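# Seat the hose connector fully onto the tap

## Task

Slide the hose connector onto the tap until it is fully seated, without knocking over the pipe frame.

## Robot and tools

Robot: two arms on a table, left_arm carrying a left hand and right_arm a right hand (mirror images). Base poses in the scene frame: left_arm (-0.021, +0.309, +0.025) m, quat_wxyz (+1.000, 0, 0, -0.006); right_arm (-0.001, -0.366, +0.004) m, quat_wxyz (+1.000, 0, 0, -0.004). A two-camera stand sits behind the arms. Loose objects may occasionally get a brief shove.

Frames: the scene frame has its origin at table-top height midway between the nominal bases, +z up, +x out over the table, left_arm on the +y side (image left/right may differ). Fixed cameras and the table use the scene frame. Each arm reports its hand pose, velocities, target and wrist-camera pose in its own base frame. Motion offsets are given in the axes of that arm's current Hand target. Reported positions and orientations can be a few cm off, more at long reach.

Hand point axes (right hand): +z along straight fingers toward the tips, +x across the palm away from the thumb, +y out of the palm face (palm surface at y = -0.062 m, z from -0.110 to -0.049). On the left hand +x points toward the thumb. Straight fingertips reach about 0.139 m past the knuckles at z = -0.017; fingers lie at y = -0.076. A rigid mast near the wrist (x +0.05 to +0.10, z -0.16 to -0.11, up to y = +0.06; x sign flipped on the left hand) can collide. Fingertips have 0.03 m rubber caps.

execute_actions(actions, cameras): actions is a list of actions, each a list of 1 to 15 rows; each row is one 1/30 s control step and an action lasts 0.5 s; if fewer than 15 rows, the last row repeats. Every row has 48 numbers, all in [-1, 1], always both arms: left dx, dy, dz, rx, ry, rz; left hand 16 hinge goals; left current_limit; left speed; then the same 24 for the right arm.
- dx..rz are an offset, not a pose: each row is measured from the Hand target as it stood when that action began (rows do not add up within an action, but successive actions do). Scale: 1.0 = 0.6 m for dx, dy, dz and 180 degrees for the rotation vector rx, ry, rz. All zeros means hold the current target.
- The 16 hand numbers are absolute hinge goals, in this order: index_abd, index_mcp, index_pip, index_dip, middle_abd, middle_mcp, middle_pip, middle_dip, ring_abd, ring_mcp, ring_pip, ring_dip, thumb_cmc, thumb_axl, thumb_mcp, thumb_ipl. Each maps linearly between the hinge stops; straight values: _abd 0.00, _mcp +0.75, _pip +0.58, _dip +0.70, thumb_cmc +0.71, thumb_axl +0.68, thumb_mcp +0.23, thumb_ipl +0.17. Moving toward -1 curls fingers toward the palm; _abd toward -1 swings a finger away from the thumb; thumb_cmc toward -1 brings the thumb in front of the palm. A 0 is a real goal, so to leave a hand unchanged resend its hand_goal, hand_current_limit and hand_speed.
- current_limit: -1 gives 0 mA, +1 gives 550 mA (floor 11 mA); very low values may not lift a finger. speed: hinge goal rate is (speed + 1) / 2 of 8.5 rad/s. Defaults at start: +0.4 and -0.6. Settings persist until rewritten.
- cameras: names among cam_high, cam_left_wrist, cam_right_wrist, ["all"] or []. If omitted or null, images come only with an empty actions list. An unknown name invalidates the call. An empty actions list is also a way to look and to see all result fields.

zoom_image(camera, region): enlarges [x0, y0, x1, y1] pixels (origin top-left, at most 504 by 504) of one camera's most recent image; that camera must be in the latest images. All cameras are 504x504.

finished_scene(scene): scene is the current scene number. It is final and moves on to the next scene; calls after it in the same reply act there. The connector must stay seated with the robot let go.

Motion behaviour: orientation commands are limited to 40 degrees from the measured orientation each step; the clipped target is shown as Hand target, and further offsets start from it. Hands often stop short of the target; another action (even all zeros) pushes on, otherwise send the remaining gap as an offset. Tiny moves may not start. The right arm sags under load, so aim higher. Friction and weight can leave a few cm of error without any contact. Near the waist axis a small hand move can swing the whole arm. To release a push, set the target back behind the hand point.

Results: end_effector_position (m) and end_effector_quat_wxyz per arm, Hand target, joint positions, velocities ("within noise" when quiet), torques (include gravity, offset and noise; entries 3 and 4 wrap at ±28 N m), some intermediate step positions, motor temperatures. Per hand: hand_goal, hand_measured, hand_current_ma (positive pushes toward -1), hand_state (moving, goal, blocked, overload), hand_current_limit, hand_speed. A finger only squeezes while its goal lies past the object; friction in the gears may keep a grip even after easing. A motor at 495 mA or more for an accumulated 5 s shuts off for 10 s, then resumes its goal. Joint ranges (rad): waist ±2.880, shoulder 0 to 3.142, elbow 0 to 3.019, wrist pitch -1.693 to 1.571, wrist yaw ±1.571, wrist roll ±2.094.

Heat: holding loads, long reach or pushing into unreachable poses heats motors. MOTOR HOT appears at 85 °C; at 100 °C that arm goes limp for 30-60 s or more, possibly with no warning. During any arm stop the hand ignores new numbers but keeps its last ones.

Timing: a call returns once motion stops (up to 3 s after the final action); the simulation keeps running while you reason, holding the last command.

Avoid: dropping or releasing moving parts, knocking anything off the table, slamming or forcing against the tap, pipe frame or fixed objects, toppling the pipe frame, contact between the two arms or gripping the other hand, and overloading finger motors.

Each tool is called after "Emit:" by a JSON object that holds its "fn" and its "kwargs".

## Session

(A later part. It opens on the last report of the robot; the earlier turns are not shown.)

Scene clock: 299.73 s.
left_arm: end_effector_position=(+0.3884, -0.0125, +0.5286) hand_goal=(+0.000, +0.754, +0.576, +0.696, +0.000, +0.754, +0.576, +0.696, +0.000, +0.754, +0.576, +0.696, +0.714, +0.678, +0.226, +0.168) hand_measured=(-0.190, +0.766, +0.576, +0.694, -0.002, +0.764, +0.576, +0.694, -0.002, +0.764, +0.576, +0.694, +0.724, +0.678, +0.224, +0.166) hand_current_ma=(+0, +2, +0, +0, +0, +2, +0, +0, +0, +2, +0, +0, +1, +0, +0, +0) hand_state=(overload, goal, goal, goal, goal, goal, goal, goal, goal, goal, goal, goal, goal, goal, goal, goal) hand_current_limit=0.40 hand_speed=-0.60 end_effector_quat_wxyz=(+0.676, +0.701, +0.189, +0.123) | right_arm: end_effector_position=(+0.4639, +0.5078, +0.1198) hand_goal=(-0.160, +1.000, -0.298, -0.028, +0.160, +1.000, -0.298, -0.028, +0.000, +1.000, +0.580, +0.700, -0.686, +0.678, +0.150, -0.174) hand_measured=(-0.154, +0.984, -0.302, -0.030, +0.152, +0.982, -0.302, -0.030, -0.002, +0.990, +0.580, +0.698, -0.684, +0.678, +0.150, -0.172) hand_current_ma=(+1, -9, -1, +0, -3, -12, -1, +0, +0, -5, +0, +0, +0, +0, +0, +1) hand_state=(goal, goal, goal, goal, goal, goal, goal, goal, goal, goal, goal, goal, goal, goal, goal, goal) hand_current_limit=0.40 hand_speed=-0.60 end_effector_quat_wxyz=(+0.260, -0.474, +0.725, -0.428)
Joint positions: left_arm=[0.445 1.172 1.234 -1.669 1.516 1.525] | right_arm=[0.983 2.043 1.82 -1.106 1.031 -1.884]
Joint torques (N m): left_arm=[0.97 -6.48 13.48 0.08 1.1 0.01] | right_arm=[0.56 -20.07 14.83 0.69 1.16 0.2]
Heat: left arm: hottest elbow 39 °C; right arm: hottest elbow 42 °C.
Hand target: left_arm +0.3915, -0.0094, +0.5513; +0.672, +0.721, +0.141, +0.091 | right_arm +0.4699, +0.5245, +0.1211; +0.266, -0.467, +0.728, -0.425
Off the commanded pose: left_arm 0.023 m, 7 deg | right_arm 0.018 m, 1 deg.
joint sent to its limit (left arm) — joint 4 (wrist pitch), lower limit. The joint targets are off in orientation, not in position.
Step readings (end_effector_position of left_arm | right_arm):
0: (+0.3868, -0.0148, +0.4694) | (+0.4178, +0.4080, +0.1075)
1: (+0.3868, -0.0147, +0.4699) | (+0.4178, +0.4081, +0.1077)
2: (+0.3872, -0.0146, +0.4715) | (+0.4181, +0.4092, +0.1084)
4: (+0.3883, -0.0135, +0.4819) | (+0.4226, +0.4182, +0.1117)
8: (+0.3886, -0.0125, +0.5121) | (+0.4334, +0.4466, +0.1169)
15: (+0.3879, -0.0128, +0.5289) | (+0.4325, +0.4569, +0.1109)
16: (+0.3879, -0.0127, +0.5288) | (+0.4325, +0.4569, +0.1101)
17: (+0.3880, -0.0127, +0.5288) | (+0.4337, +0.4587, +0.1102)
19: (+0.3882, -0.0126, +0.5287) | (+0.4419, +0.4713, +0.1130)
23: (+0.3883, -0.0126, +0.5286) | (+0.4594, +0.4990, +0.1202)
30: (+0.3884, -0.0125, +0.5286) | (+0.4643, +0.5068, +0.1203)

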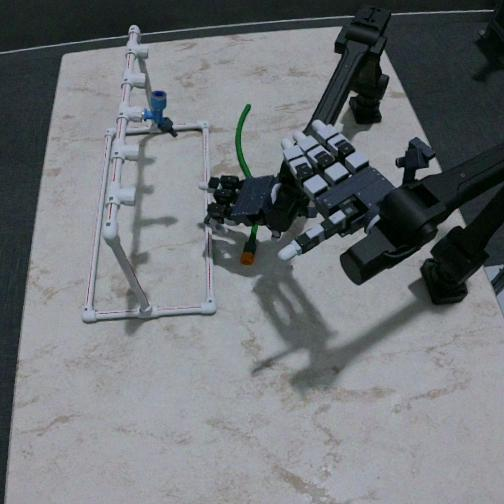

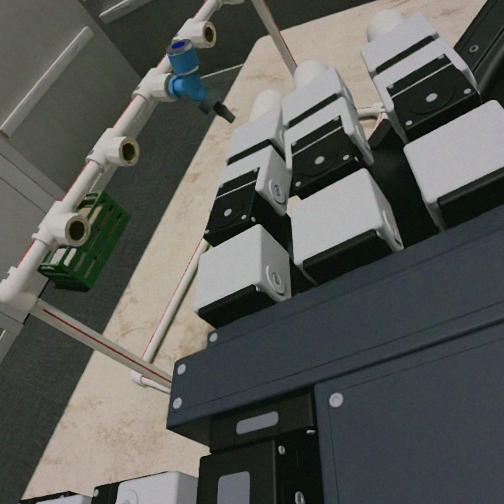

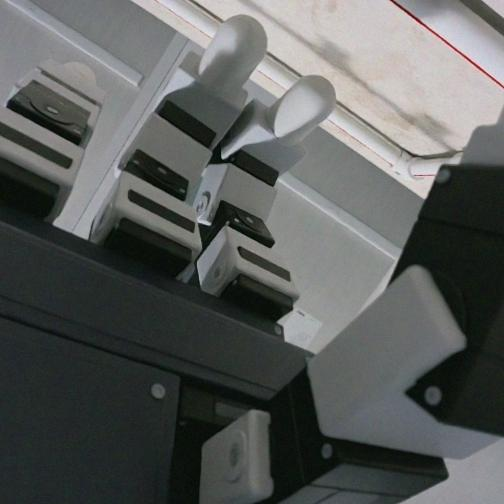

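Emit:
{"fn": "execute_actions", "kwargs": {"actions": [[[0,0,0,0,0,0, 0,0.754,0.576,0.696, 0,0.754,0.576,0.696, 0,0.754,0.576,0.696, 0.714,0.678,0.226,0.168, 0.4,-0.6, -0.001,0.0633,0.0437,0,-0.0337,-0.0194, -0.16,1,-0.299,-0.029, 0.16,1,-0.299,-0.029, 0,1,0.58,0.7, -0.686,0.678,0.15,-0.174, 0.4,-0.6]]], "cameras": ["cam_high","cam_right_wrist"]}}

Emit:
{"fn": "zoom_image", "kwargs": {"camera": "cam_high", "region": [190, 180, 290, 280]}}

Scene clock: 301.47 s.
left_arm: end_effector_position=(+0.3884, -0.0125, +0.5286) hand_goal=(+0.000, +0.754, +0.576, +0.696, +0.000, +0.754, +0.576, +0.696, +0.000, +0.754, +0.576, +0.696, +0.714, +0.678, +0.226, +0.168) hand_measured=(-0.190, +0.766, +0.576, +0.694, -0.002, +0.764, +0.576, +0.694, -0.002, +0.764, +0.576, +0.694, +0.724, +0.678, +0.224, +0.166) hand_current_ma=(+0, +2, +0, +0, +0, +2, +0, +0, +0, +2, +0, +0, +1, +0, +0, +0) hand_state=(overload, goal, goal, goal, goal, goal, goal, goal, goal, goal, goal, goal, goal, goal, goal, goal) hand_current_limit=0.40 hand_speed=-0.60 end_effector_quat_wxyz=(+0.676, +0.701, +0.189, +0.123) | right_arm: end_effector_position=(+0.4705, +0.5274, +0.0870) hand_goal=(-0.160, +1.000, -0.298, -0.028, +0.160, +1.000, -0.298, -0.028, +0.000, +1.000, +0.580, +0.700, -0.686, +0.678, +0.150, -0.174) hand_measured=(-0.154, +0.986, -0.302, -0.030, +0.152, +0.982, -0.302, -0.030, -0.002, +0.990, +0.580, +0.698, -0.686, +0.678, +0.150, -0.172) hand_current_ma=(+1, -9, -1, +0, -3, -12, -1, +0, +0, -5, +0, +0, +0, +0, +0, +1) hand_state=(goal, goal, goal, goal, goal, goal, goal, goal, goal, goal, goal, goal, goal, goal, goal, goal) hand_current_limit=0.40 hand_speed=-0.60 end_effector_quat_wxyz=(+0.297, -0.506, +0.701, -0.405)
Joint positions: left_arm=[0.445 1.172 1.234 -1.669 1.516 1.525] | right_arm=[0.983 2.043 1.714 -0.797 0.991 -2.081]
Joint torques (N m): left_arm=[0.97 -6.48 13.46 0.06 1.11 0.01] | right_arm=[-0.5 -21.89 9.39 2.17 0.85 -0.12]
Heat: left arm: hottest elbow 40 °C; right arm: hottest elbow 42 °C.
Hand target: left_arm +0.3915, -0.0094, +0.5513; +0.672, +0.721, +0.141, +0.091 | right_arm +0.4736, +0.5231, +0.0752; +0.292, -0.511, +0.698, -0.408
Off the commanded pose: left_arm 0.023 m, 7 deg | right_arm 0.013 m, 1 deg.
joint sent to its limit (left arm) — joint 4 (wrist pitch), lower limit. The joint targets are off in orientation, not in position.
Step readings (end_effector_position of left_arm | right_arm):
0: (+0.3884, -0.0125, +0.5286) | (+0.4639, +0.5078, +0.1198)
1: (+0.3884, -0.0125, +0.5286) | (+0.4640, +0.5080, +0.1199)
2: (+0.3884, -0.0125, +0.5286) | (+0.4652, +0.5104, +0.1203)
4: (+0.3884, -0.0125, +0.5286) | (+0.4702, +0.5202, +0.1189)
8: (+0.3884, -0.0125, +0.5286) | (+0.4724, +0.5277, +0.1047)
15: (+0.3884, -0.0125, +0.5286) | (+0.4691, +0.5255, +0.0862)
Images, in order (width x height): cam_high 504x504, cam_right_wrist 504x504.

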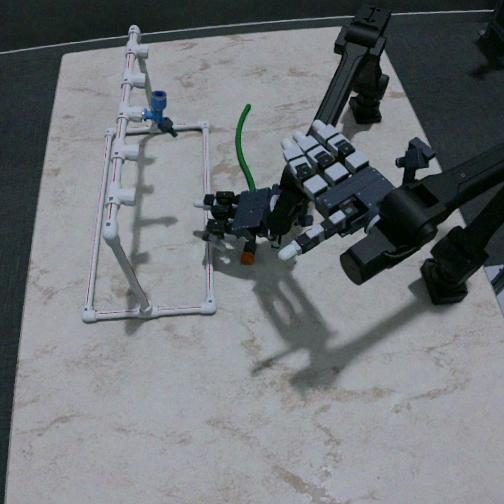

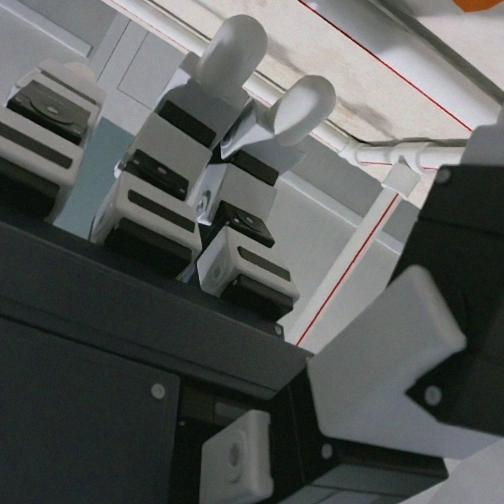

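Scaled by 5.040 from the camera's 504x504 image, which has a finer 720x720 frame.

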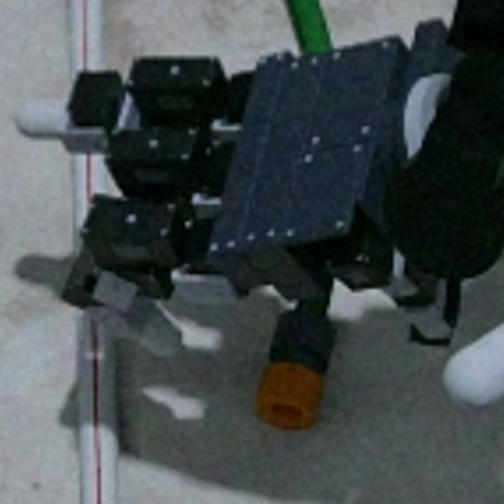

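Emit:
{"fn": "execute_actions", "kwargs": {"actions": [[[0,0,0,0,0,0, 0,0.754,0.576,0.696, 0,0.754,0.576,0.696, 0,0.754,0.576,0.696, 0.714,0.678,0.226,0.168, 0.4,-0.6, -0.0013,0.0832,0.0458,0,0,0, -0.16,1,-0.299,-0.029, 0.16,1,-0.299,-0.029, 0,1,0.58,0.7, -0.686,0.678,0.15,-0.174, 0.4,-0.6]]], "cameras": ["cam_high","cam_right_wrist"]}}

Emit:
{"fn": "zoom_image", "kwargs": {"camera": "cam_high", "region": [190, 180, 290, 280]}}

Scene clock: 303.53 s.
left_arm: end_effector_position=(+0.3884, -0.0125, +0.5286) hand_goal=(+0.000, +0.754, +0.576, +0.696, +0.000, +0.754, +0.576, +0.696, +0.000, +0.754, +0.576, +0.696, +0.714, +0.678, +0.226, +0.168) hand_measured=(-0.190, +0.766, +0.576, +0.694, -0.002, +0.764, +0.576, +0.694, -0.002, +0.764, +0.576, +0.694, +0.724, +0.678, +0.224, +0.166) hand_current_ma=(+0, +2, +0, +0, +0, +2, +0, +0, +0, +2, +0, +0, +1, +0, +0, +0) hand_state=(overload, goal, goal, goal, goal, goal, goal, goal, goal, goal, goal, goal, goal, goal, goal, goal) hand_current_limit=0.40 hand_speed=-0.60 end_effector_quat_wxyz=(+0.676, +0.701, +0.189, +0.123) | right_arm: end_effector_position=(+0.4687, +0.5251, +0.0323) hand_goal=(-0.160, +1.000, -0.298, -0.028, +0.160, +1.000, -0.298, -0.028, +0.000, +1.000, +0.580, +0.700, -0.686, +0.678, +0.150, -0.174) hand_measured=(-0.154, +0.986, -0.302, -0.030, +0.152, +0.982, -0.302, -0.030, -0.002, +0.990, +0.580, +0.698, -0.686, +0.678, +0.150, -0.172) hand_current_ma=(+1, -9, -1, +0, -3, -12, -1, +0, +0, -5, +0, +0, +0, +0, +0, +1) hand_state=(goal, goal, goal, goal, goal, goal, goal, goal, goal, goal, goal, goal, goal, goal, goal, goal) hand_current_limit=0.40 hand_speed=-0.60 end_effector_quat_wxyz=(+0.297, -0.507, +0.701, -0.405)
Joint positions: left_arm=[0.445 1.172 1.234 -1.669 1.516 1.525] | right_arm=[0.983 2.091 1.64 -0.673 0.989 -2.084]
Joint torques (N m): left_arm=[0.97 -6.42 13.48 0.08 1.11 0.01] | right_arm=[-0.38 -20.84 9.95 2.18 0.9 -0.12]
Heat: left arm: hottest elbow 40 °C; right arm: hottest elbow 42 °C.
Hand target: left_arm +0.3915, -0.0094, +0.5513; +0.672, +0.721, +0.141, +0.091 | right_arm +0.4726, +0.5236, +0.0180; +0.291, -0.511, +0.698, -0.408
Off the commanded pose: left_arm 0.023 m, 7 deg | right_arm 0.015 m, 1 deg.
joint sent to its limit (left arm) — joint 4 (wrist pitch), lower limit. The joint targets are off in orientation, not in position.
Step readings (end_effector_position of left_arm | right_arm):
0: (+0.3884, -0.0125, +0.5286) | (+0.4705, +0.5273, +0.0870)
1: (+0.3884, -0.0125, +0.5286) | (+0.4705, +0.5274, +0.0865)
2: (+0.3884, -0.0125, +0.5286) | (+0.4710, +0.5281, +0.0852)
4: (+0.3884, -0.0125, +0.5286) | (+0.4718, +0.5292, +0.0791)
8: (+0.3884, -0.0125, +0.5286) | (+0.4694, +0.5257, +0.0580)
15: (+0.3884, -0.0125, +0.5286) | (+0.4681, +0.5243, +0.0324)
Images, in order (width x height): cam_high 504x504, cam_right_wrist 504x504.

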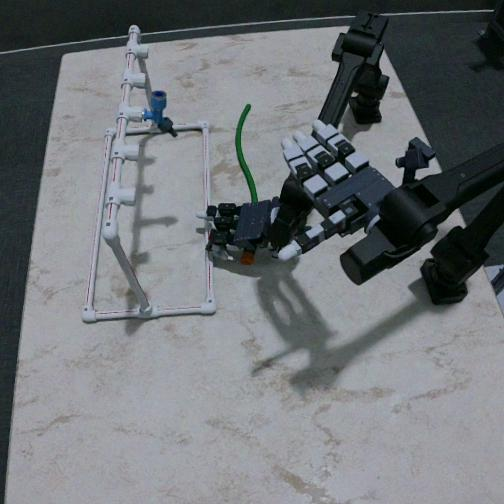

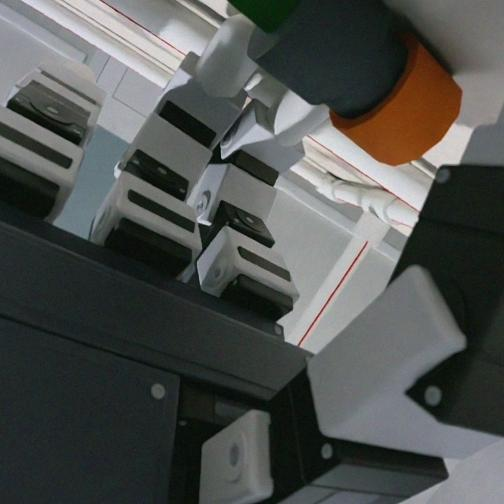

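Scaled by 5.040 from the camera's 504x504 image, which has a finer 720x720 frame.

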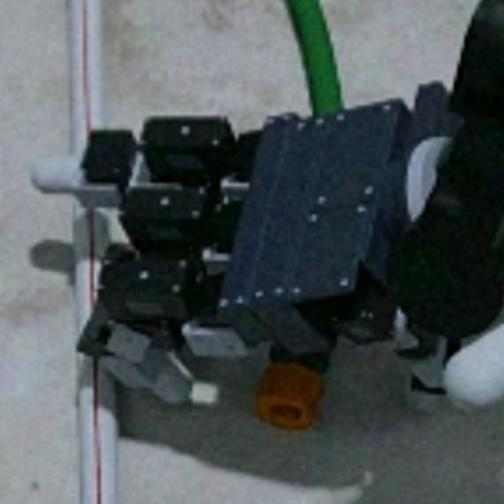

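Emit:
{"fn": "execute_actions", "kwargs": {"actions": [[[0,0,0,0,0,0, 0,0.754,0.576,0.696, 0,0.754,0.576,0.696, 0,0.754,0.576,0.696, 0.714,0.678,0.226,0.168, 0.4,-0.6, -0.008,0,0,0,0,0, -0.16,0.75,-0.299,-0.029, 0.16,0.75,-0.299,-0.029, 0,1,0.58,0.7, -0.686,0.678,0.1,-0.174, 0.4,-0.6]],[[0,0,0,0,0,0, 0,0.754,0.576,0.696, 0,0.754,0.576,0.696, 0,0.754,0.576,0.696, 0.714,0.678,0.226,0.168, 0.4,-0.6, 0,0,0,0,0,0, -0.16,0.65,-0.299,-0.029, 0.16,0.63,-0.299,-0.029, 0,1,0.58,0.7, -0.686,0.678,-0.05,-0.2, 0.4,-0.6]]], "cameras": ["cam_high","cam_right_wrist"]}}

Emit:
{"fn": "zoom_image", "kwargs": {"camera": "cam_high", "region": [200, 210, 280, 280]}}

Scene clock: 307.73 s.
left_arm: end_effector_position=(+0.3884, -0.0125, +0.5286) hand_goal=(+0.000, +0.754, +0.576, +0.696, +0.000, +0.754, +0.576, +0.696, +0.000, +0.754, +0.576, +0.696, +0.714, +0.678, +0.226, +0.168) hand_measured=(-0.190, +0.766, +0.576, +0.694, -0.002, +0.764, +0.576, +0.694, -0.002, +0.764, +0.576, +0.694, +0.724, +0.678, +0.224, +0.166) hand_current_ma=(+0, +2, +0, +0, +0, +2, +0, +0, +0, +2, +0, +0, +1, +0, +0, +0) hand_state=(overload, goal, goal, goal, goal, goal, goal, goal, goal, goal, goal, goal, goal, goal, goal, goal) hand_current_limit=0.40 hand_speed=-0.60 end_effector_quat_wxyz=(+0.676, +0.701, +0.189, +0.123) | right_arm: end_effector_position=(+0.4744, +0.5221, +0.0340) hand_goal=(-0.160, +0.650, -0.298, -0.028, +0.160, +0.630, -0.298, -0.028, +0.000, +1.000, +0.580, +0.700, -0.686, +0.678, -0.050, -0.200) hand_measured=(-0.154, +0.650, -0.296, -0.030, +0.154, +0.670, -0.294, -0.030, -0.002, +0.990, +0.578, +0.698, -0.686, +0.678, -0.048, -0.198) hand_current_ma=(+1, +0, +0, +0, -1, +48, +1, +0, +0, -5, +0, +0, +0, +0, +1, +1) hand_state=(goal, goal, goal, goal, goal, blocked, goal, goal, goal, goal, goal, goal, goal, goal, goal, goal) hand_current_limit=0.40 hand_speed=-0.60 end_effector_quat_wxyz=(+0.300, -0.500, +0.702, -0.409)
Joint positions: left_arm=[0.445 1.172 1.234 -1.669 1.516 1.525] | right_arm=[0.976 2.091 1.64 -0.664 1 -2.084]
Joint torques (N m): left_arm=[0.97 -6.48 13.48 0.08 1.11 0.01] | right_arm=[0.26 -20.19 11.48 1.44 0.43 -0.09]
Heat: left arm: hottest elbow 41 °C; right arm: hottest elbow 42 °C.
Hand target: left_arm +0.3915, -0.0094, +0.5513; +0.672, +0.721, +0.141, +0.091 | right_arm +0.4740, +0.5281, +0.0180; +0.291, -0.511, +0.698, -0.408
Off the commanded pose: left_arm 0.023 m, 7 deg | right_arm 0.017 m, 2 deg.
joint sent to its limit (left arm) — joint 4 (wrist pitch), lower limit. The joint targets are off in orientation, not in position.
Step readings (end_effector_position of left_arm | right_arm):
0: (+0.3884, -0.0125, +0.5286) | (+0.4687, +0.5251, +0.0323)
1: (+0.3884, -0.0125, +0.5286) | (+0.4687, +0.5251, +0.0323)
2: (+0.3884, -0.0125, +0.5286) | (+0.4687, +0.5251, +0.0323)
4: (+0.3884, -0.0125, +0.5286) | (+0.4687, +0.5251, +0.0323)
8: (+0.3884, -0.0125, +0.5286) | (+0.4695, +0.5249, +0.0329)
15: (+0.3884, -0.0125, +0.5286) | (+0.4705, +0.5249, +0.0332)
16: (+0.3884, -0.0125, +0.5286) | (+0.4705, +0.5249, +0.0332)
17: (+0.3884, -0.0125, +0.5286) | (+0.4707, +0.5247, +0.0334)
19: (+0.3884, -0.0125, +0.5286) | (+0.4722, +0.5232, +0.0338)
23: (+0.3884, -0.0125, +0.5286) | (+0.4744, +0.5221, +0.0340)
30: (+0.3884, -0.0125, +0.5286) | (+0.4744, +0.5221, +0.0340)
Images, in order (width x height): cam_high 504x504, cam_right_wrist 504x504.

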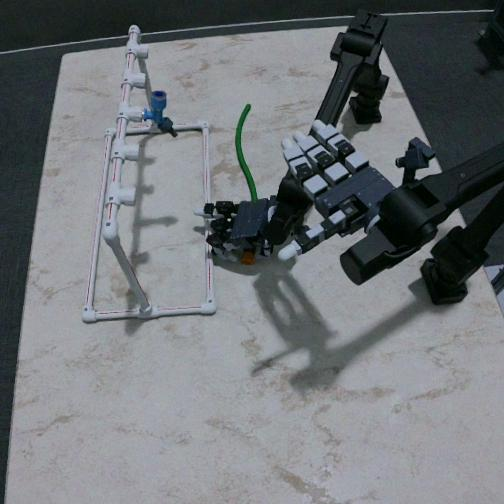

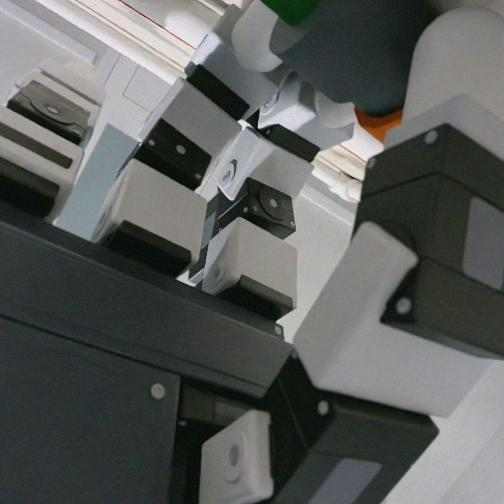

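Scaled by 6.300 from the camera's 504x504 image, which has a finer 720x720 frame.

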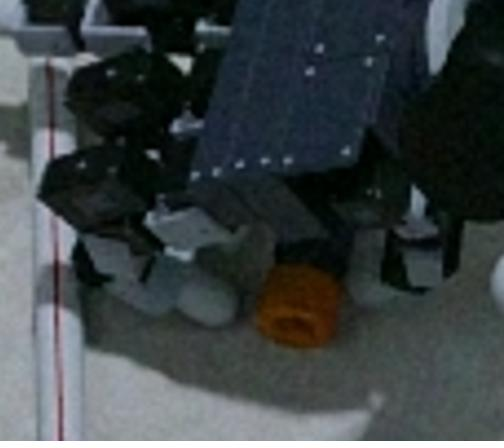

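Emit:
{"fn": "execute_actions", "kwargs": {"actions": [[[0,0,0,0,0,0, 0,0.754,0.576,0.696, 0,0.754,0.576,0.696, 0,0.754,0.576,0.696, 0.714,0.678,0.226,0.168, 0.4,-0.6, 0,0,0,0,0,0, -0.16,0.56,-0.32,-0.05, 0.16,0.54,-0.32,-0.05, 0,1,0.58,0.7, -0.686,0.678,-0.14,-0.22, 0.3,-0.7]],[[0,0,0,0,0,0, 0,0.754,0.576,0.696, 0,0.754,0.576,0.696, 0,0.754,0.576,0.696, 0.714,0.678,0.226,0.168, 0.4,-0.6, 0,0,0,0,0,0, -0.16,0.5,-0.34,-0.07, 0.16,0.46,-0.34,-0.07, 0,1,0.58,0.7, -0.686,0.678,-0.2,-0.23, 0.3,-0.7]]], "cameras": ["cam_high","cam_right_wrist"]}}

Emit:
{"fn": "zoom_image", "kwargs": {"camera": "cam_high", "region": [200, 210, 280, 280]}}

Scene clock: 309.43 s.
left_arm: end_effector_position=(+0.3884, -0.0125, +0.5286) hand_goal=(+0.000, +0.754, +0.576, +0.696, +0.000, +0.754, +0.576, +0.696, +0.000, +0.754, +0.576, +0.696, +0.714, +0.678, +0.226, +0.168) hand_measured=(-0.190, +0.766, +0.576, +0.694, -0.002, +0.764, +0.576, +0.694, -0.002, +0.764, +0.576, +0.694, +0.724, +0.678, +0.224, +0.166) hand_current_ma=(+0, +2, +0, +0, +0, +2, +0, +0, +0, +2, +0, +0, +1, +0, +0, +0) hand_state=(overload, goal, goal, goal, goal, goal, goal, goal, goal, goal, goal, goal, goal, goal, goal, goal) hand_current_limit=0.40 hand_speed=-0.60 end_effector_quat_wxyz=(+0.676, +0.701, +0.189, +0.123) | right_arm: end_effector_position=(+0.4739, +0.5228, +0.0336) hand_goal=(-0.160, +0.500, -0.340, -0.070, +0.160, +0.460, -0.340, -0.070, +0.000, +1.000, +0.580, +0.700, -0.686, +0.678, -0.200, -0.230) hand_measured=(-0.154, +0.574, -0.310, -0.052, +0.154, +0.568, -0.308, -0.058, -0.002, +0.990, +0.578, +0.698, -0.684, +0.680, -0.088, -0.200) hand_current_ma=(+1, +136, +28, +11, -1, +266, +29, +6, +0, -5, +0, +0, +0, +0, +358, +46) hand_state=(goal, blocked, blocked, goal, goal, blocked, blocked, goal, goal, goal, goal, goal, goal, goal, blocked, blocked) hand_current_limit=0.30 hand_speed=-0.70 end_effector_quat_wxyz=(+0.300, -0.501, +0.702, -0.407)
Joint positions: left_arm=[0.445 1.172 1.234 -1.669 1.516 1.525] | right_arm=[0.976 2.091 1.64 -0.664 0.995 -2.084]
Joint torques (N m): left_arm=[0.91 -6.48 13.49 0.08 1.11 0.01] | right_arm=[0.26 -20.07 11.51 1.47 0.63 -0.09]
Heat: left arm: hottest elbow 42 °C; right arm: hottest elbow 42 °C.
Hand target: left_arm +0.3915, -0.0094, +0.5513; +0.672, +0.721, +0.141, +0.091 | right_arm +0.4739, +0.5282, +0.0181; +0.291, -0.511, +0.698, -0.408
Off the commanded pose: left_arm 0.023 m, 7 deg | right_arm 0.016 m, 2 deg.
joint sent to its limit (left arm) — joint 4 (wrist pitch), lower limit. The joint targets are off in orientation, not in position.
Step readings (end_effector_position of left_arm | right_arm):
0: (+0.3884, -0.0125, +0.5286) | (+0.4744, +0.5221, +0.0340)
1: (+0.3884, -0.0125, +0.5286) | (+0.4744, +0.5221, +0.0340)
2: (+0.3884, -0.0125, +0.5286) | (+0.4743, +0.5223, +0.0339)
4: (+0.3884, -0.0125, +0.5286) | (+0.4740, +0.5226, +0.0337)
8: (+0.3884, -0.0125, +0.5286) | (+0.4739, +0.5227, +0.0336)
15: (+0.3884, -0.0125, +0.5286) | (+0.4739, +0.5227, +0.0336)
16: (+0.3884, -0.0125, +0.5286) | (+0.4739, +0.5227, +0.0336)
17: (+0.3884, -0.0125, +0.5286) | (+0.4739, +0.5228, +0.0336)
19: (+0.3884, -0.0125, +0.5286) | (+0.4739, +0.5228, +0.0336)
23: (+0.3884, -0.0125, +0.5286) | (+0.4739, +0.5228, +0.0336)
30: (+0.3884, -0.0125, +0.5286) | (+0.4739, +0.5228, +0.0336)
Images, in order (width x height): cam_high 504x504, cam_right_wrist 504x504.

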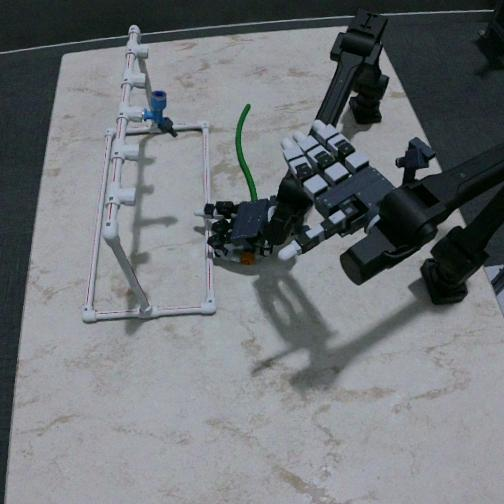

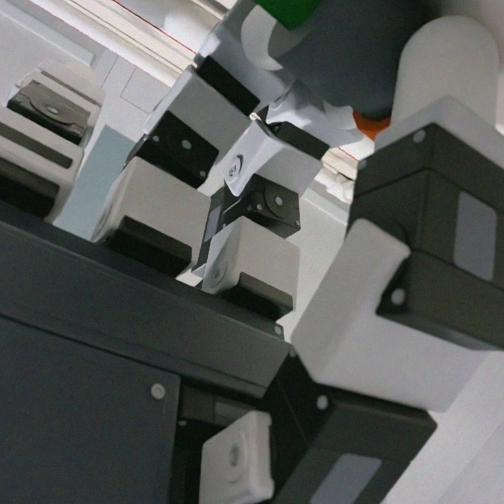

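Scaled by 6.300 from the camera's 504x504 image, which has a finer 720x720 frame.

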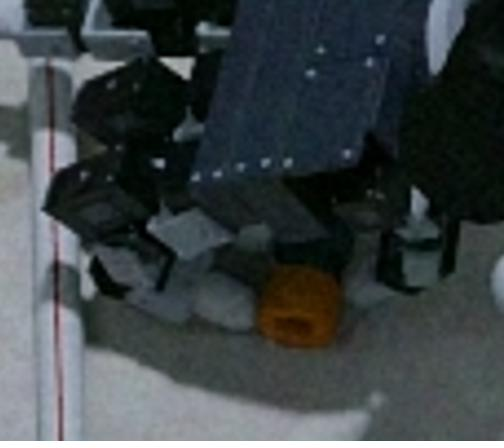

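Emit:
{"fn": "execute_actions", "kwargs": {"actions": [[[0,0,0,0,0,0, 0,0.754,0.576,0.696, 0,0.754,0.576,0.696, 0,0.754,0.576,0.696, 0.714,0.678,0.226,0.168, 0.4,-0.6, 0,0,0,0,0,0, -0.16,0.46,-0.36,-0.09, 0.16,0.44,-0.36,-0.09, 0,1,0.58,0.7, -0.686,0.678,-0.23,-0.25, 0.45,-0.7]],[[0,0,0,0,0,0, 0,0.754,0.576,0.696, 0,0.754,0.576,0.696, 0,0.754,0.576,0.696, 0.714,0.678,0.226,0.168, 0.4,-0.6, 0,-0.026,-0.015,0,0,0, -0.16,0.46,-0.36,-0.09, 0.16,0.44,-0.36,-0.09, 0,1,0.58,0.7, -0.686,0.678,-0.23,-0.25, 0.45,-0.7]],[[0,0,0,0,0,0, 0,0.754,0.576,0.696, 0,0.754,0.576,0.696, 0,0.754,0.576,0.696, 0.714,0.678,0.226,0.168, 0.4,-0.6, 0,-0.043,-0.025,0,0,0, -0.16,0.46,-0.36,-0.09, 0.16,0.44,-0.36,-0.09, 0,1,0.58,0.7, -0.686,0.678,-0.23,-0.25, 0.45,-0.7]]], "cameras": ["cam_high","cam_right_wrist"]}}

Emit:
{"fn": "zoom_image", "kwargs": {"camera": "cam_high", "region": [200, 210, 280, 280]}}

Scene clock: 311.97 s.
left_arm: end_effector_position=(+0.3884, -0.0125, +0.5286) hand_goal=(+0.000, +0.754, +0.576, +0.696, +0.000, +0.754, +0.576, +0.696, +0.000, +0.754, +0.576, +0.696, +0.714, +0.678, +0.226, +0.168) hand_measured=(-0.190, +0.766, +0.576, +0.694, -0.002, +0.764, +0.576, +0.694, -0.002, +0.764, +0.576, +0.694, +0.724, +0.678, +0.224, +0.166) hand_current_ma=(+0, +2, +0, +0, +0, +2, +0, +0, +0, +2, +0, +0, +1, +0, +0, +0) hand_state=(overload, goal, goal, goal, goal, goal, goal, goal, goal, goal, goal, goal, goal, goal, goal, goal) hand_current_limit=0.40 hand_speed=-0.60 end_effector_quat_wxyz=(+0.676, +0.701, +0.189, +0.123) | right_arm: end_effector_position=(+0.4665, +0.5132, +0.0339) hand_goal=(-0.160, +0.460, -0.360, -0.090, +0.160, +0.440, -0.360, -0.090, +0.000, +1.000, +0.580, +0.700, -0.686, +0.678, -0.230, -0.250) hand_measured=(-0.154, +0.566, -0.310, -0.080, +0.154, +0.560, -0.308, -0.064, -0.002, +0.990, +0.578, +0.698, -0.684, +0.680, -0.086, -0.200) hand_current_ma=(+1, +255, +66, +4, -1, +316, +69, +20, +0, -5, +0, +0, +0, +0, +399, +107) hand_state=(goal, blocked, blocked, goal, goal, blocked, blocked, blocked, goal, goal, goal, goal, goal, goal, blocked, blocked) hand_current_limit=0.45 hand_speed=-0.70 end_effector_quat_wxyz=(+0.273, -0.517, +0.697, -0.415)
Joint positions: left_arm=[0.445 1.172 1.234 -1.669 1.516 1.525] | right_arm=[0.976 2.091 1.657 -0.747 0.991 -2.084]
Joint torques (N m): left_arm=[0.91 -6.42 13.48 0.06 1.11 0.01] | right_arm=[0.26 -25 13.83 0.76 0.87 -0.1]
Motor temperatures (°C): left_arm=[38 35 42 37 31 32] | right_arm=[36 42 42 33 34 30]
Heat: left arm: hottest elbow 42 °C; right arm: hottest shoulder 42 °C.
Hand target: left_arm +0.3915, -0.0094, +0.5513; +0.672, +0.721, +0.141, +0.091 | right_arm +0.4740, +0.5288, +0.0661; +0.292, -0.511, +0.698, -0.408
Off the commanded pose: left_arm 0.023 m, 7 deg | right_arm 0.036 m, 2 deg.
joint sent to its limit (left arm) — joint 4 (wrist pitch), lower limit. The joint targets are off in orientation, not in position.
Step readings (end_effector_position of left_arm | right_arm):
0: (+0.3884, -0.0125, +0.5286) | (+0.4739, +0.5228, +0.0336)
1: (+0.3884, -0.0125, +0.5286) | (+0.4739, +0.5228, +0.0336)
2: (+0.3884, -0.0125, +0.5286) | (+0.4739, +0.5228, +0.0336)
4: (+0.3884, -0.0125, +0.5286) | (+0.4739, +0.5228, +0.0336)
8: (+0.3884, -0.0125, +0.5286) | (+0.4739, +0.5228, +0.0336)
15: (+0.3884, -0.0125, +0.5286) | (+0.4739, +0.5228, +0.0336)
16: (+0.3884, -0.0125, +0.5286) | (+0.4739, +0.5228, +0.0336)
17: (+0.3884, -0.0125, +0.5286) | (+0.4739, +0.5228, +0.0336)
19: (+0.3884, -0.0125, +0.5286) | (+0.4733, +0.5222, +0.0332)
23: (+0.3884, -0.0125, +0.5286) | (+0.4726, +0.5213, +0.0332)
30: (+0.3884, -0.0125, +0.5286) | (+0.4722, +0.5207, +0.0332)
31: (+0.3884, -0.0125, +0.5286) | (+0.4721, +0.5206, +0.0333)
32: (+0.3884, -0.0125, +0.5286) | (+0.4716, +0.5201, +0.0335)
34: (+0.3884, -0.0125, +0.5286) | (+0.4700, +0.5183, +0.0335)
38: (+0.3884, -0.0125, +0.5286) | (+0.4677, +0.5151, +0.0337)
45: (+0.3884, -0.0125, +0.5286) | (+0.4666, +0.5134, +0.0339)
Images, in order (width x height): cam_high 504x504, cam_right_wrist 504x504.

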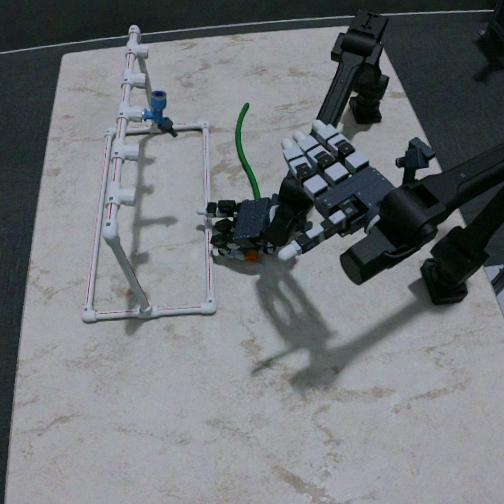

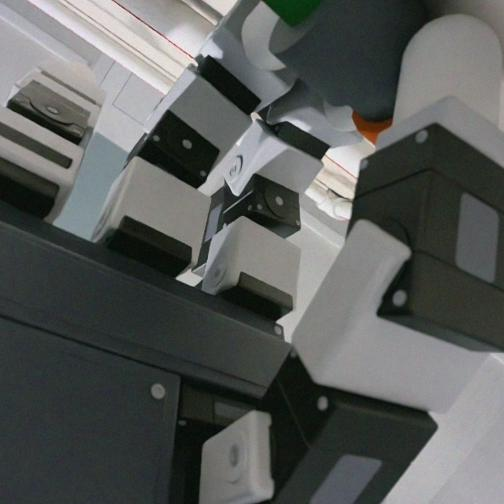

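Scaled by 6.300 from the camera's 504x504 image, which has a finer 720x720 frame.

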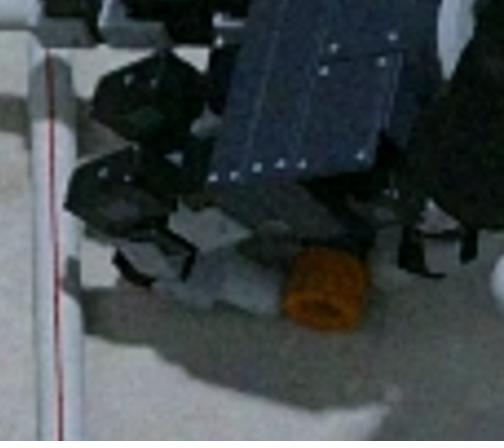

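Emit:
{"fn": "execute_actions", "kwargs": {"actions": [[[0,0,0,0,0,0, 0,0.754,0.576,0.696, 0,0.754,0.576,0.696, 0,0.754,0.576,0.696, 0.714,0.678,0.226,0.168, 0.4,-0.6, 0,-0.036,-0.0207,0,0,0, -0.16,0.46,-0.36,-0.09, 0.16,0.44,-0.36,-0.09, 0,1,0.58,0.7, -0.686,0.678,-0.24,-0.26, 0.5,-0.7]],[[0,0,0,0,0,0, 0,0.754,0.576,0.696, 0,0.754,0.576,0.696, 0,0.754,0.576,0.696, 0.714,0.678,0.226,0.168, 0.4,-0.6, 0,-0.036,-0.0207,0,0,0, -0.16,0.46,-0.36,-0.09, 0.16,0.44,-0.36,-0.09, 0,1,0.58,0.7, -0.686,0.678,-0.24,-0.26, 0.5,-0.7]]], "cameras": ["cam_high","cam_right_wrist"]}}

Emit:
{"fn": "zoom_image", "kwargs": {"camera": "cam_high", "region": [200, 200, 280, 270]}}

Scene clock: 313.77 s.
left_arm: end_effector_position=(+0.3884, -0.0125, +0.5286) hand_goal=(+0.000, +0.754, +0.576, +0.696, +0.000, +0.754, +0.576, +0.696, +0.000, +0.754, +0.576, +0.696, +0.714, +0.678, +0.226, +0.168) hand_measured=(-0.190, +0.766, +0.576, +0.694, -0.002, +0.764, +0.576, +0.694, -0.002, +0.764, +0.576, +0.694, +0.724, +0.678, +0.224, +0.166) hand_current_ma=(+0, +2, +0, +0, +0, +2, +0, +0, +0, +2, +0, +0, +1, +0, +0, +0) hand_state=(overload, goal, goal, goal, goal, goal, goal, goal, goal, goal, goal, goal, goal, goal, goal, goal) hand_current_limit=0.40 hand_speed=-0.60 end_effector_quat_wxyz=(+0.676, +0.701, +0.189, +0.123) | right_arm: end_effector_position=(+0.4653, +0.5124, +0.0787) hand_goal=(-0.160, +0.460, -0.360, -0.090, +0.160, +0.440, -0.360, -0.090, +0.000, +1.000, +0.580, +0.700, -0.686, +0.678, -0.240, -0.260) hand_measured=(-0.154, +0.548, -0.310, -0.082, +0.154, +0.558, -0.304, -0.058, -0.002, +0.990, +0.578, +0.698, -0.682, +0.678, -0.086, -0.200) hand_current_ma=(+1, +188, +66, +3, -1, +307, +79, +29, +0, -5, +0, +0, +1, +0, +413, +146) hand_state=(goal, blocked, blocked, goal, goal, blocked, blocked, blocked, goal, goal, goal, goal, goal, goal, blocked, blocked) hand_current_limit=0.50 hand_speed=-0.70 end_effector_quat_wxyz=(+0.267, -0.521, +0.696, -0.416)
Joint positions: left_arm=[0.445 1.172 1.234 -1.669 1.516 1.525] | right_arm=[0.976 2.049 1.716 -0.862 0.988 -2.084]
Joint torques (N m): left_arm=[0.97 -6.48 13.46 0.06 1.11 0.01] | right_arm=[-0.09 -24.94 14.84 0.91 1.01 -0.07]
Heat: left arm: hottest elbow 43 °C; right arm: hottest shoulder 42 °C.
Hand target: left_arm +0.3915, -0.0094, +0.5513; +0.672, +0.721, +0.141, +0.091 | right_arm +0.4741, +0.5292, +0.1158; +0.291, -0.511, +0.698, -0.408
Off the commanded pose: left_arm 0.023 m, 7 deg | right_arm 0.042 m, 3 deg.
joint sent to its limit (left arm) — joint 4 (wrist pitch), lower limit. The joint targets are off in orientation, not in position.
Step readings (end_effector_position of left_arm | right_arm):
0: (+0.3884, -0.0125, +0.5286) | (+0.4665, +0.5132, +0.0339)
1: (+0.3884, -0.0125, +0.5286) | (+0.4664, +0.5132, +0.0340)
2: (+0.3884, -0.0125, +0.5286) | (+0.4660, +0.5128, +0.0342)
4: (+0.3884, -0.0125, +0.5286) | (+0.4647, +0.5112, +0.0354)
8: (+0.3884, -0.0125, +0.5286) | (+0.4632, +0.5093, +0.0414)
15: (+0.3884, -0.0125, +0.5286) | (+0.4646, +0.5114, +0.0530)
16: (+0.3884, -0.0125, +0.5286) | (+0.4648, +0.5116, +0.0536)
17: (+0.3884, -0.0125, +0.5286) | (+0.4646, +0.5113, +0.0544)
19: (+0.3884, -0.0125, +0.5286) | (+0.4640, +0.5104, +0.0563)
23: (+0.3884, -0.0125, +0.5286) | (+0.4637, +0.5100, +0.0648)
30: (+0.3884, -0.0125, +0.5286) | (+0.4654, +0.5125, +0.0781)
Images, in order (width x height): cam_high 504x504, cam_right_wrist 504x504.

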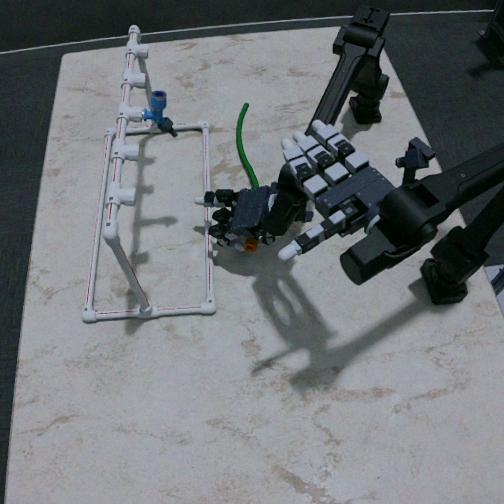

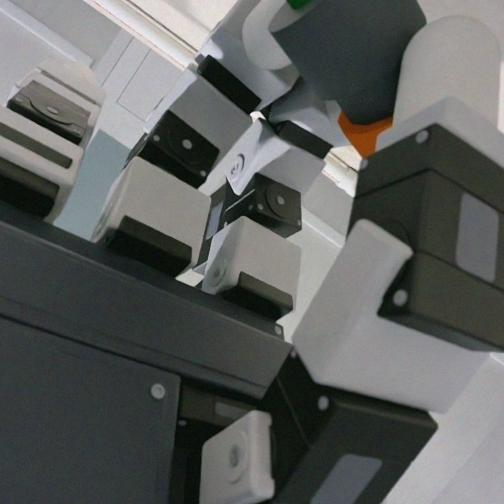

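Scaled by 6.300 from the camera's 504x504 image, which has a finer 720x720 frame.

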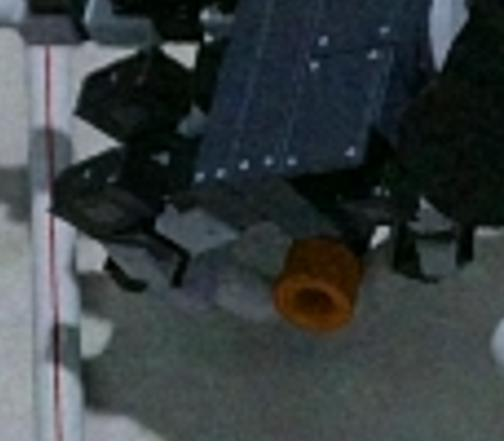

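Emit:
{"fn": "execute_actions", "kwargs": {"actions": [[[0,0,0,0,0,0, 0,0.754,0.576,0.696, 0,0.754,0.576,0.696, 0,0.754,0.576,0.696, 0.714,0.678,0.226,0.168, 0.4,-0.6, 0.0393,-0.075,0.0025,0,0,0, -0.16,0.43,-0.36,-0.09, 0.16,0.42,-0.36,-0.09, 0,1,0.58,0.7, -0.686,0.678,-0.26,-0.28, 0.58,-0.7]],[[0,0,0,0,0,0, 0,0.754,0.576,0.696, 0,0.754,0.576,0.696, 0,0.754,0.576,0.696, 0.714,0.678,0.226,0.168, 0.4,-0.6, 0.0393,-0.075,0.0025,0,0,0, -0.16,0.43,-0.36,-0.09, 0.16,0.42,-0.36,-0.09, 0,1,0.58,0.7, -0.686,0.678,-0.26,-0.28, 0.58,-0.7]],[[0,0,0,0,0,0, 0,0.754,0.576,0.696, 0,0.754,0.576,0.696, 0,0.754,0.576,0.696, 0.714,0.678,0.226,0.168, 0.4,-0.6, 0.0393,-0.075,0.0025,0,0,0, -0.16,0.43,-0.36,-0.09, 0.16,0.42,-0.36,-0.09, 0,1,0.58,0.7, -0.686,0.678,-0.26,-0.28, 0.58,-0.7]],[[0,0,0,0,0,0, 0,0.754,0.576,0.696, 0,0.754,0.576,0.696, 0,0.754,0.576,0.696, 0.714,0.678,0.226,0.168, 0.4,-0.6, 0.0393,-0.075,0.0025,0,0,0, -0.16,0.43,-0.36,-0.09, 0.16,0.42,-0.36,-0.09, 0,1,0.58,0.7, -0.686,0.678,-0.26,-0.28, 0.58,-0.7]]], "cameras": ["all"]}}

Emit:
{"fn": "zoom_image", "kwargs": {"camera": "cam_high", "region": [180, 120, 280, 220]}}

Scene clock: 318.30 s.
left_arm: end_effector_position=(+0.3884, -0.0125, +0.5286) hand_goal=(+0.000, +0.754, +0.576, +0.696, +0.000, +0.754, +0.576, +0.696, +0.000, +0.754, +0.576, +0.696, +0.714, +0.678, +0.226, +0.168) hand_measured=(-0.190, +0.766, +0.576, +0.694, -0.002, +0.764, +0.576, +0.694, -0.002, +0.764, +0.576, +0.694, +0.724, +0.678, +0.224, +0.166) hand_current_ma=(+0, +2, +0, +0, +0, +2, +0, +0, +0, +2, +0, +0, +1, +0, +0, +0) hand_state=(overload, goal, goal, goal, goal, goal, goal, goal, goal, goal, goal, goal, goal, goal, goal, goal) hand_current_limit=0.40 hand_speed=-0.60 end_effector_quat_wxyz=(+0.676, +0.701, +0.189, +0.123) | right_arm: end_effector_position=(+0.5279, +0.4063, +0.2354) hand_goal=(-0.160, +0.430, -0.360, -0.090, +0.160, +0.420, -0.360, -0.090, +0.000, +1.000, +0.580, +0.700, -0.686, +0.678, -0.260, -0.280) hand_measured=(-0.154, +0.458, -0.326, -0.084, +0.154, +0.546, -0.302, -0.072, -0.002, +0.990, +0.578, +0.698, -0.664, +0.692, -0.086, -0.216) hand_current_ma=(+1, +27, +32, +2, -1, +338, +81, +12, +0, -5, +0, +0, +17, +10, +435, +164) hand_state=(goal, blocked, blocked, goal, goal, blocked, blocked, goal, goal, goal, goal, goal, blocked, goal, blocked, blocked) hand_current_limit=0.58 hand_speed=-0.70 end_effector_quat_wxyz=(+0.235, -0.463, +0.742, -0.424)
Joint positions: left_arm=[0.445 1.172 1.234 -1.669 1.516 1.525] | right_arm=[0.797 1.887 1.885 -1.169 0.958 -2.098]
Joint torques (N m): left_arm=[0.97 -6.48 13.48 0.05 1.1 0.01] | right_arm=[-0.5 -22.36 15.66 0.94 0.88 -0.08]
Heat: left arm: hottest elbow 43 °C; right arm: hottest elbow 43 °C.
Hand target: left_arm +0.3915, -0.0094, +0.5513; +0.672, +0.721, +0.141, +0.091 | right_arm +0.5357, +0.4115, +0.2698; +0.291, -0.511, +0.698, -0.408
Off the commanded pose: left_arm 0.023 m, 7 deg | right_arm 0.036 m, 10 deg.
joint sent to its limit (left arm) — joint 4 (wrist pitch), lower limit. The joint targets are off in orientation, not in position.
joint sent to its limit (right arm) — joint 6 (wrist roll), lower limit. The joint targets are off in orientation, not in position.
Step readings (end_effector_position of left_arm | right_arm):
0: (+0.3884, -0.0125, +0.5286) | (+0.4653, +0.5124, +0.0787)
1: (+0.3884, -0.0125, +0.5286) | (+0.4652, +0.5122, +0.0786)
2: (+0.3884, -0.0125, +0.5286) | (+0.4650, +0.5113, +0.0790)
4: (+0.3884, -0.0125, +0.5286) | (+0.4659, +0.5060, +0.0816)
8: (+0.3884, -0.0125, +0.5286) | (+0.4687, +0.4982, +0.0975)
15: (+0.3884, -0.0125, +0.5286) | (+0.4791, +0.4918, +0.1243)
16: (+0.3884, -0.0125, +0.5286) | (+0.4807, +0.4909, +0.1259)
17: (+0.3884, -0.0125, +0.5286) | (+0.4814, +0.4890, +0.1265)
19: (+0.3884, -0.0125, +0.5286) | (+0.4821, +0.4820, +0.1275)
23: (+0.3884, -0.0125, +0.5286) | (+0.4849, +0.4691, +0.1357)
30: (+0.3884, -0.0125, +0.5286) | (+0.4954, +0.4608, +0.1553)
31: (+0.3884, -0.0125, +0.5286) | (+0.4961, +0.4604, +0.1572)
32: (+0.3884, -0.0125, +0.5286) | (+0.4965, +0.4588, +0.1585)
34: (+0.3884, -0.0125, +0.5286) | (+0.4970, +0.4537, +0.1620)
38: (+0.3884, -0.0125, +0.5286) | (+0.5008, +0.4434, +0.1750)
45: (+0.3884, -0.0125, +0.5286) | (+0.5118, +0.4349, +0.1976)
46: (+0.3884, -0.0125, +0.5286) | (+0.5127, +0.4340, +0.1990)
47: (+0.3884, -0.0125, +0.5286) | (+0.5131, +0.4324, +0.2001)
49: (+0.3884, -0.0125, +0.5286) | (+0.5139, +0.4267, +0.2027)
53: (+0.3884, -0.0125, +0.5286) | (+0.5190, +0.4171, +0.2141)
60: (+0.3884, -0.0125, +0.5286) | (+0.5284, +0.4076, +0.2341)

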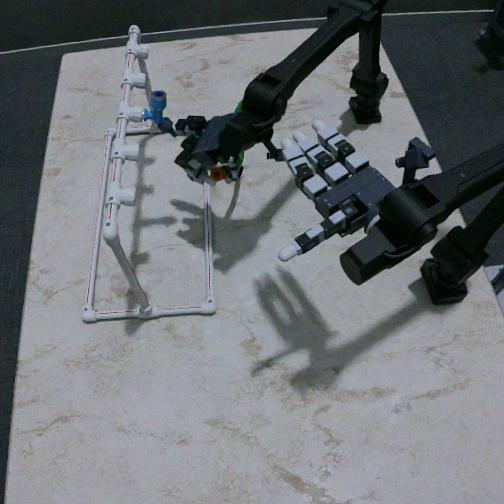

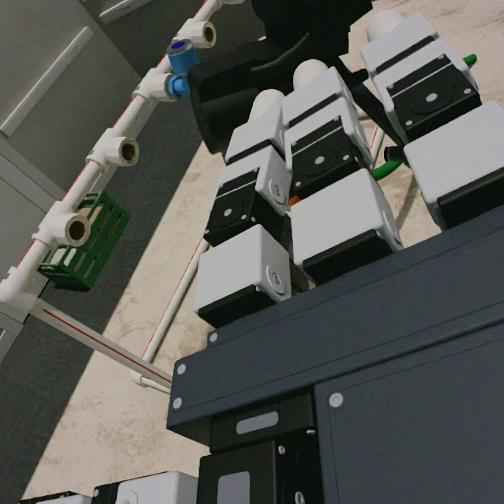

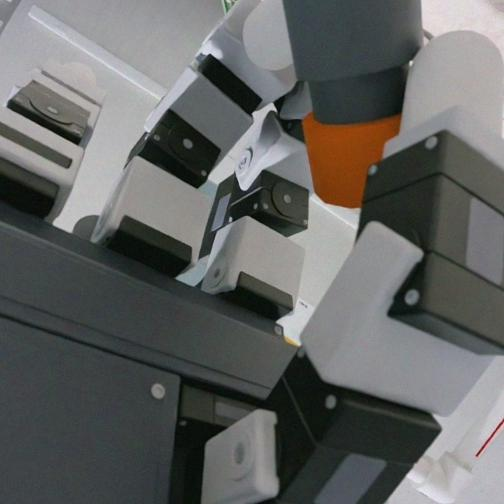

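Scaled by 5.040 from the camera's 504x504 image, which has a finer 720x720 frame.

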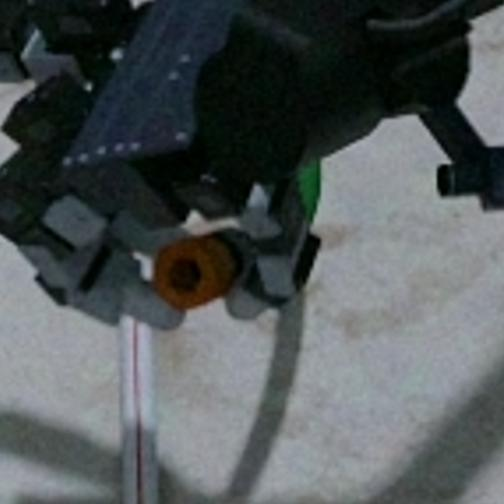

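Emit:
{"fn": "execute_actions", "kwargs": {"actions": [[[0,0,0,0,0,0, 0,0.754,0.576,0.696, 0,0.754,0.576,0.696, 0,0.754,0.576,0.696, 0.714,0.678,0.226,0.168, 0.4,-0.6, 0,0,0,-0.0229,-0.0247,0.0599, -0.16,0.43,-0.36,-0.09, 0.16,0.42,-0.36,-0.09, 0,1,0.58,0.7, -0.686,0.678,-0.26,-0.28, 0.58,-0.7]],[[0,0,0,0,0,0, 0,0.754,0.576,0.696, 0,0.754,0.576,0.696, 0,0.754,0.576,0.696, 0.714,0.678,0.226,0.168, 0.4,-0.6, 0,0,0,-0.0229,-0.0247,0.0599, -0.16,0.43,-0.36,-0.09, 0.16,0.42,-0.36,-0.09, 0,1,0.58,0.7, -0.686,0.678,-0.26,-0.28, 0.58,-0.7]],[[0,0,0,0,0,0, 0,0.754,0.576,0.696, 0,0.754,0.576,0.696, 0,0.754,0.576,0.696, 0.714,0.678,0.226,0.168, 0.4,-0.6, 0,0,0,-0.0229,-0.0247,0.0599, -0.16,0.43,-0.36,-0.09, 0.16,0.42,-0.36,-0.09, 0,1,0.58,0.7, -0.686,0.678,-0.26,-0.28, 0.58,-0.7]]], "cameras": ["cam_high","cam_right_wrist"]}}

Emit:
{"fn": "zoom_image", "kwargs": {"camera": "cam_high", "region": [180, 120, 280, 220]}}

Scene clock: 322.23 s.
left_arm: end_effector_position=(+0.3884, -0.0125, +0.5286) hand_goal=(+0.000, +0.754, +0.576, +0.696, +0.000, +0.754, +0.576, +0.696, +0.000, +0.754, +0.576, +0.696, +0.714, +0.678, +0.226, +0.168) hand_measured=(-0.190, +0.766, +0.576, +0.694, -0.002, +0.764, +0.576, +0.694, -0.002, +0.764, +0.576, +0.694, +0.724, +0.678, +0.224, +0.166) hand_current_ma=(+0, +2, +0, +0, +0, +2, +0, +0, +0, +2, +0, +0, +1, +0, +0, +0) hand_state=(overload, goal, goal, goal, goal, goal, goal, goal, goal, goal, goal, goal, goal, goal, goal, goal) hand_current_limit=0.40 hand_speed=-0.60 end_effector_quat_wxyz=(+0.676, +0.701, +0.189, +0.123) | right_arm: end_effector_position=(+0.5319, +0.4145, +0.2524) hand_goal=(-0.160, +0.430, -0.360, -0.090, +0.160, +0.420, -0.360, -0.090, +0.000, +1.000, +0.580, +0.700, -0.686, +0.678, -0.260, -0.280) hand_measured=(-0.158, +0.430, -0.354, -0.086, +0.154, +0.420, -0.354, -0.090, -0.002, +0.990, +0.578, +0.698, -0.686, +0.678, -0.256, -0.276) hand_current_ma=(+0, +0, +2, +1, -1, +0, +1, +0, +0, -5, +0, +0, +0, +0, +1, +1) hand_state=(goal, goal, goal, goal, goal, goal, goal, goal, goal, goal, goal, goal, goal, goal, goal, goal) hand_current_limit=0.58 hand_speed=-0.70 end_effector_quat_wxyz=(+0.397, -0.386, +0.813, -0.180)
Joint positions: left_arm=[0.445 1.172 1.234 -1.669 1.516 1.525] | right_arm=[0.673 1.641 1.506 -0.649 0.498 -1.994]
Joint torques (N m): left_arm=[0.97 -6.48 13.49 0.06 1.11 0.01] | right_arm=[-1.32 -20.25 11.34 3.19 0.29 0.29]
Heat: left arm: hottest elbow 44 °C; right arm: hottest elbow 43 °C.
Hand target: left_arm +0.3915, -0.0094, +0.5513; +0.672, +0.721, +0.141, +0.091 | right_arm +0.5358, +0.4115, +0.2697; +0.415, -0.368, +0.814, -0.173
Off the commanded pose: left_arm 0.023 m, 7 deg | right_arm 0.018 m, 3 deg.
joint sent to its limit (left arm) — joint 4 (wrist pitch), lower limit. The joint targets are off in orientation, not in position.
Step readings (end_effector_position of left_arm | right_arm):
0: (+0.3884, -0.0125, +0.5286) | (+0.5279, +0.4062, +0.2354)
1: (+0.3884, -0.0125, +0.5286) | (+0.5275, +0.4069, +0.2350)
2: (+0.3884, -0.0125, +0.5286) | (+0.5262, +0.4107, +0.2348)
4: (+0.3884, -0.0125, +0.5286) | (+0.5265, +0.4189, +0.2346)
8: (+0.3884, -0.0125, +0.5286) | (+0.5275, +0.4188, +0.2438)
15: (+0.3884, -0.0125, +0.5286) | (+0.5341, +0.4119, +0.2651)
16: (+0.3884, -0.0125, +0.5286) | (+0.5344, +0.4121, +0.2653)
17: (+0.3884, -0.0125, +0.5286) | (+0.5334, +0.4157, +0.2641)
19: (+0.3884, -0.0125, +0.5286) | (+0.5309, +0.4189, +0.2588)
23: (+0.3884, -0.0125, +0.5286) | (+0.5263, +0.4178, +0.2491)
30: (+0.3884, -0.0125, +0.5286) | (+0.5321, +0.4154, +0.2524)
31: (+0.3884, -0.0125, +0.5286) | (+0.5321, +0.4159, +0.2530)
32: (+0.3884, -0.0125, +0.5286) | (+0.5319, +0.4173, +0.2535)
34: (+0.3884, -0.0125, +0.5286) | (+0.5301, +0.4174, +0.2527)
38: (+0.3884, -0.0125, +0.5286) | (+0.5268, +0.4147, +0.2513)
45: (+0.3884, -0.0125, +0.5286) | (+0.5314, +0.4144, +0.2536)
Images, in order (width x height): cam_high 504x504, cam_right_wrist 504x504.

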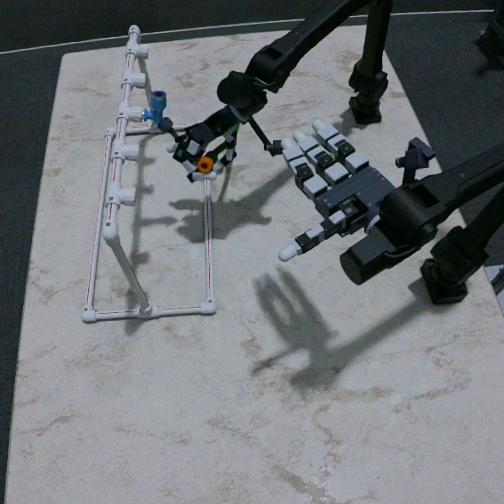

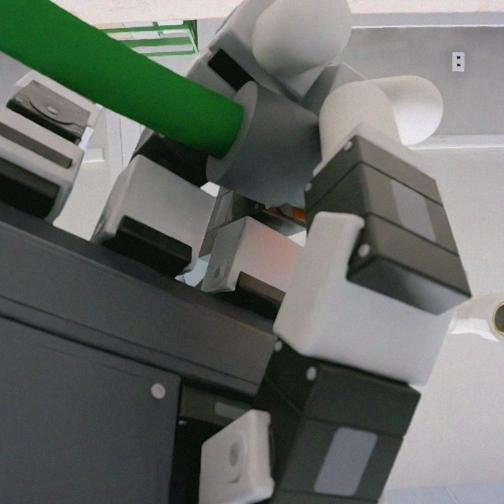

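Scaled by 5.040 from the camera's 504x504 image, which has a finer 720x720 frame.

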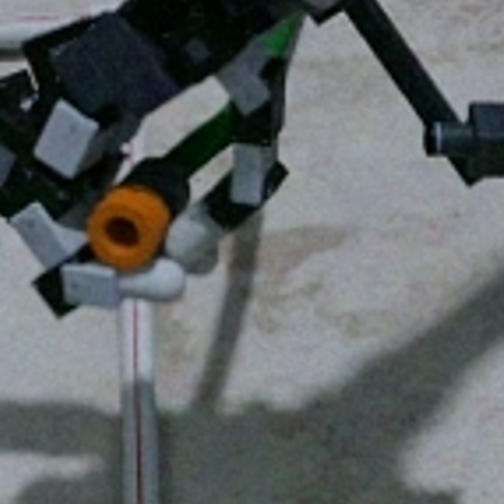

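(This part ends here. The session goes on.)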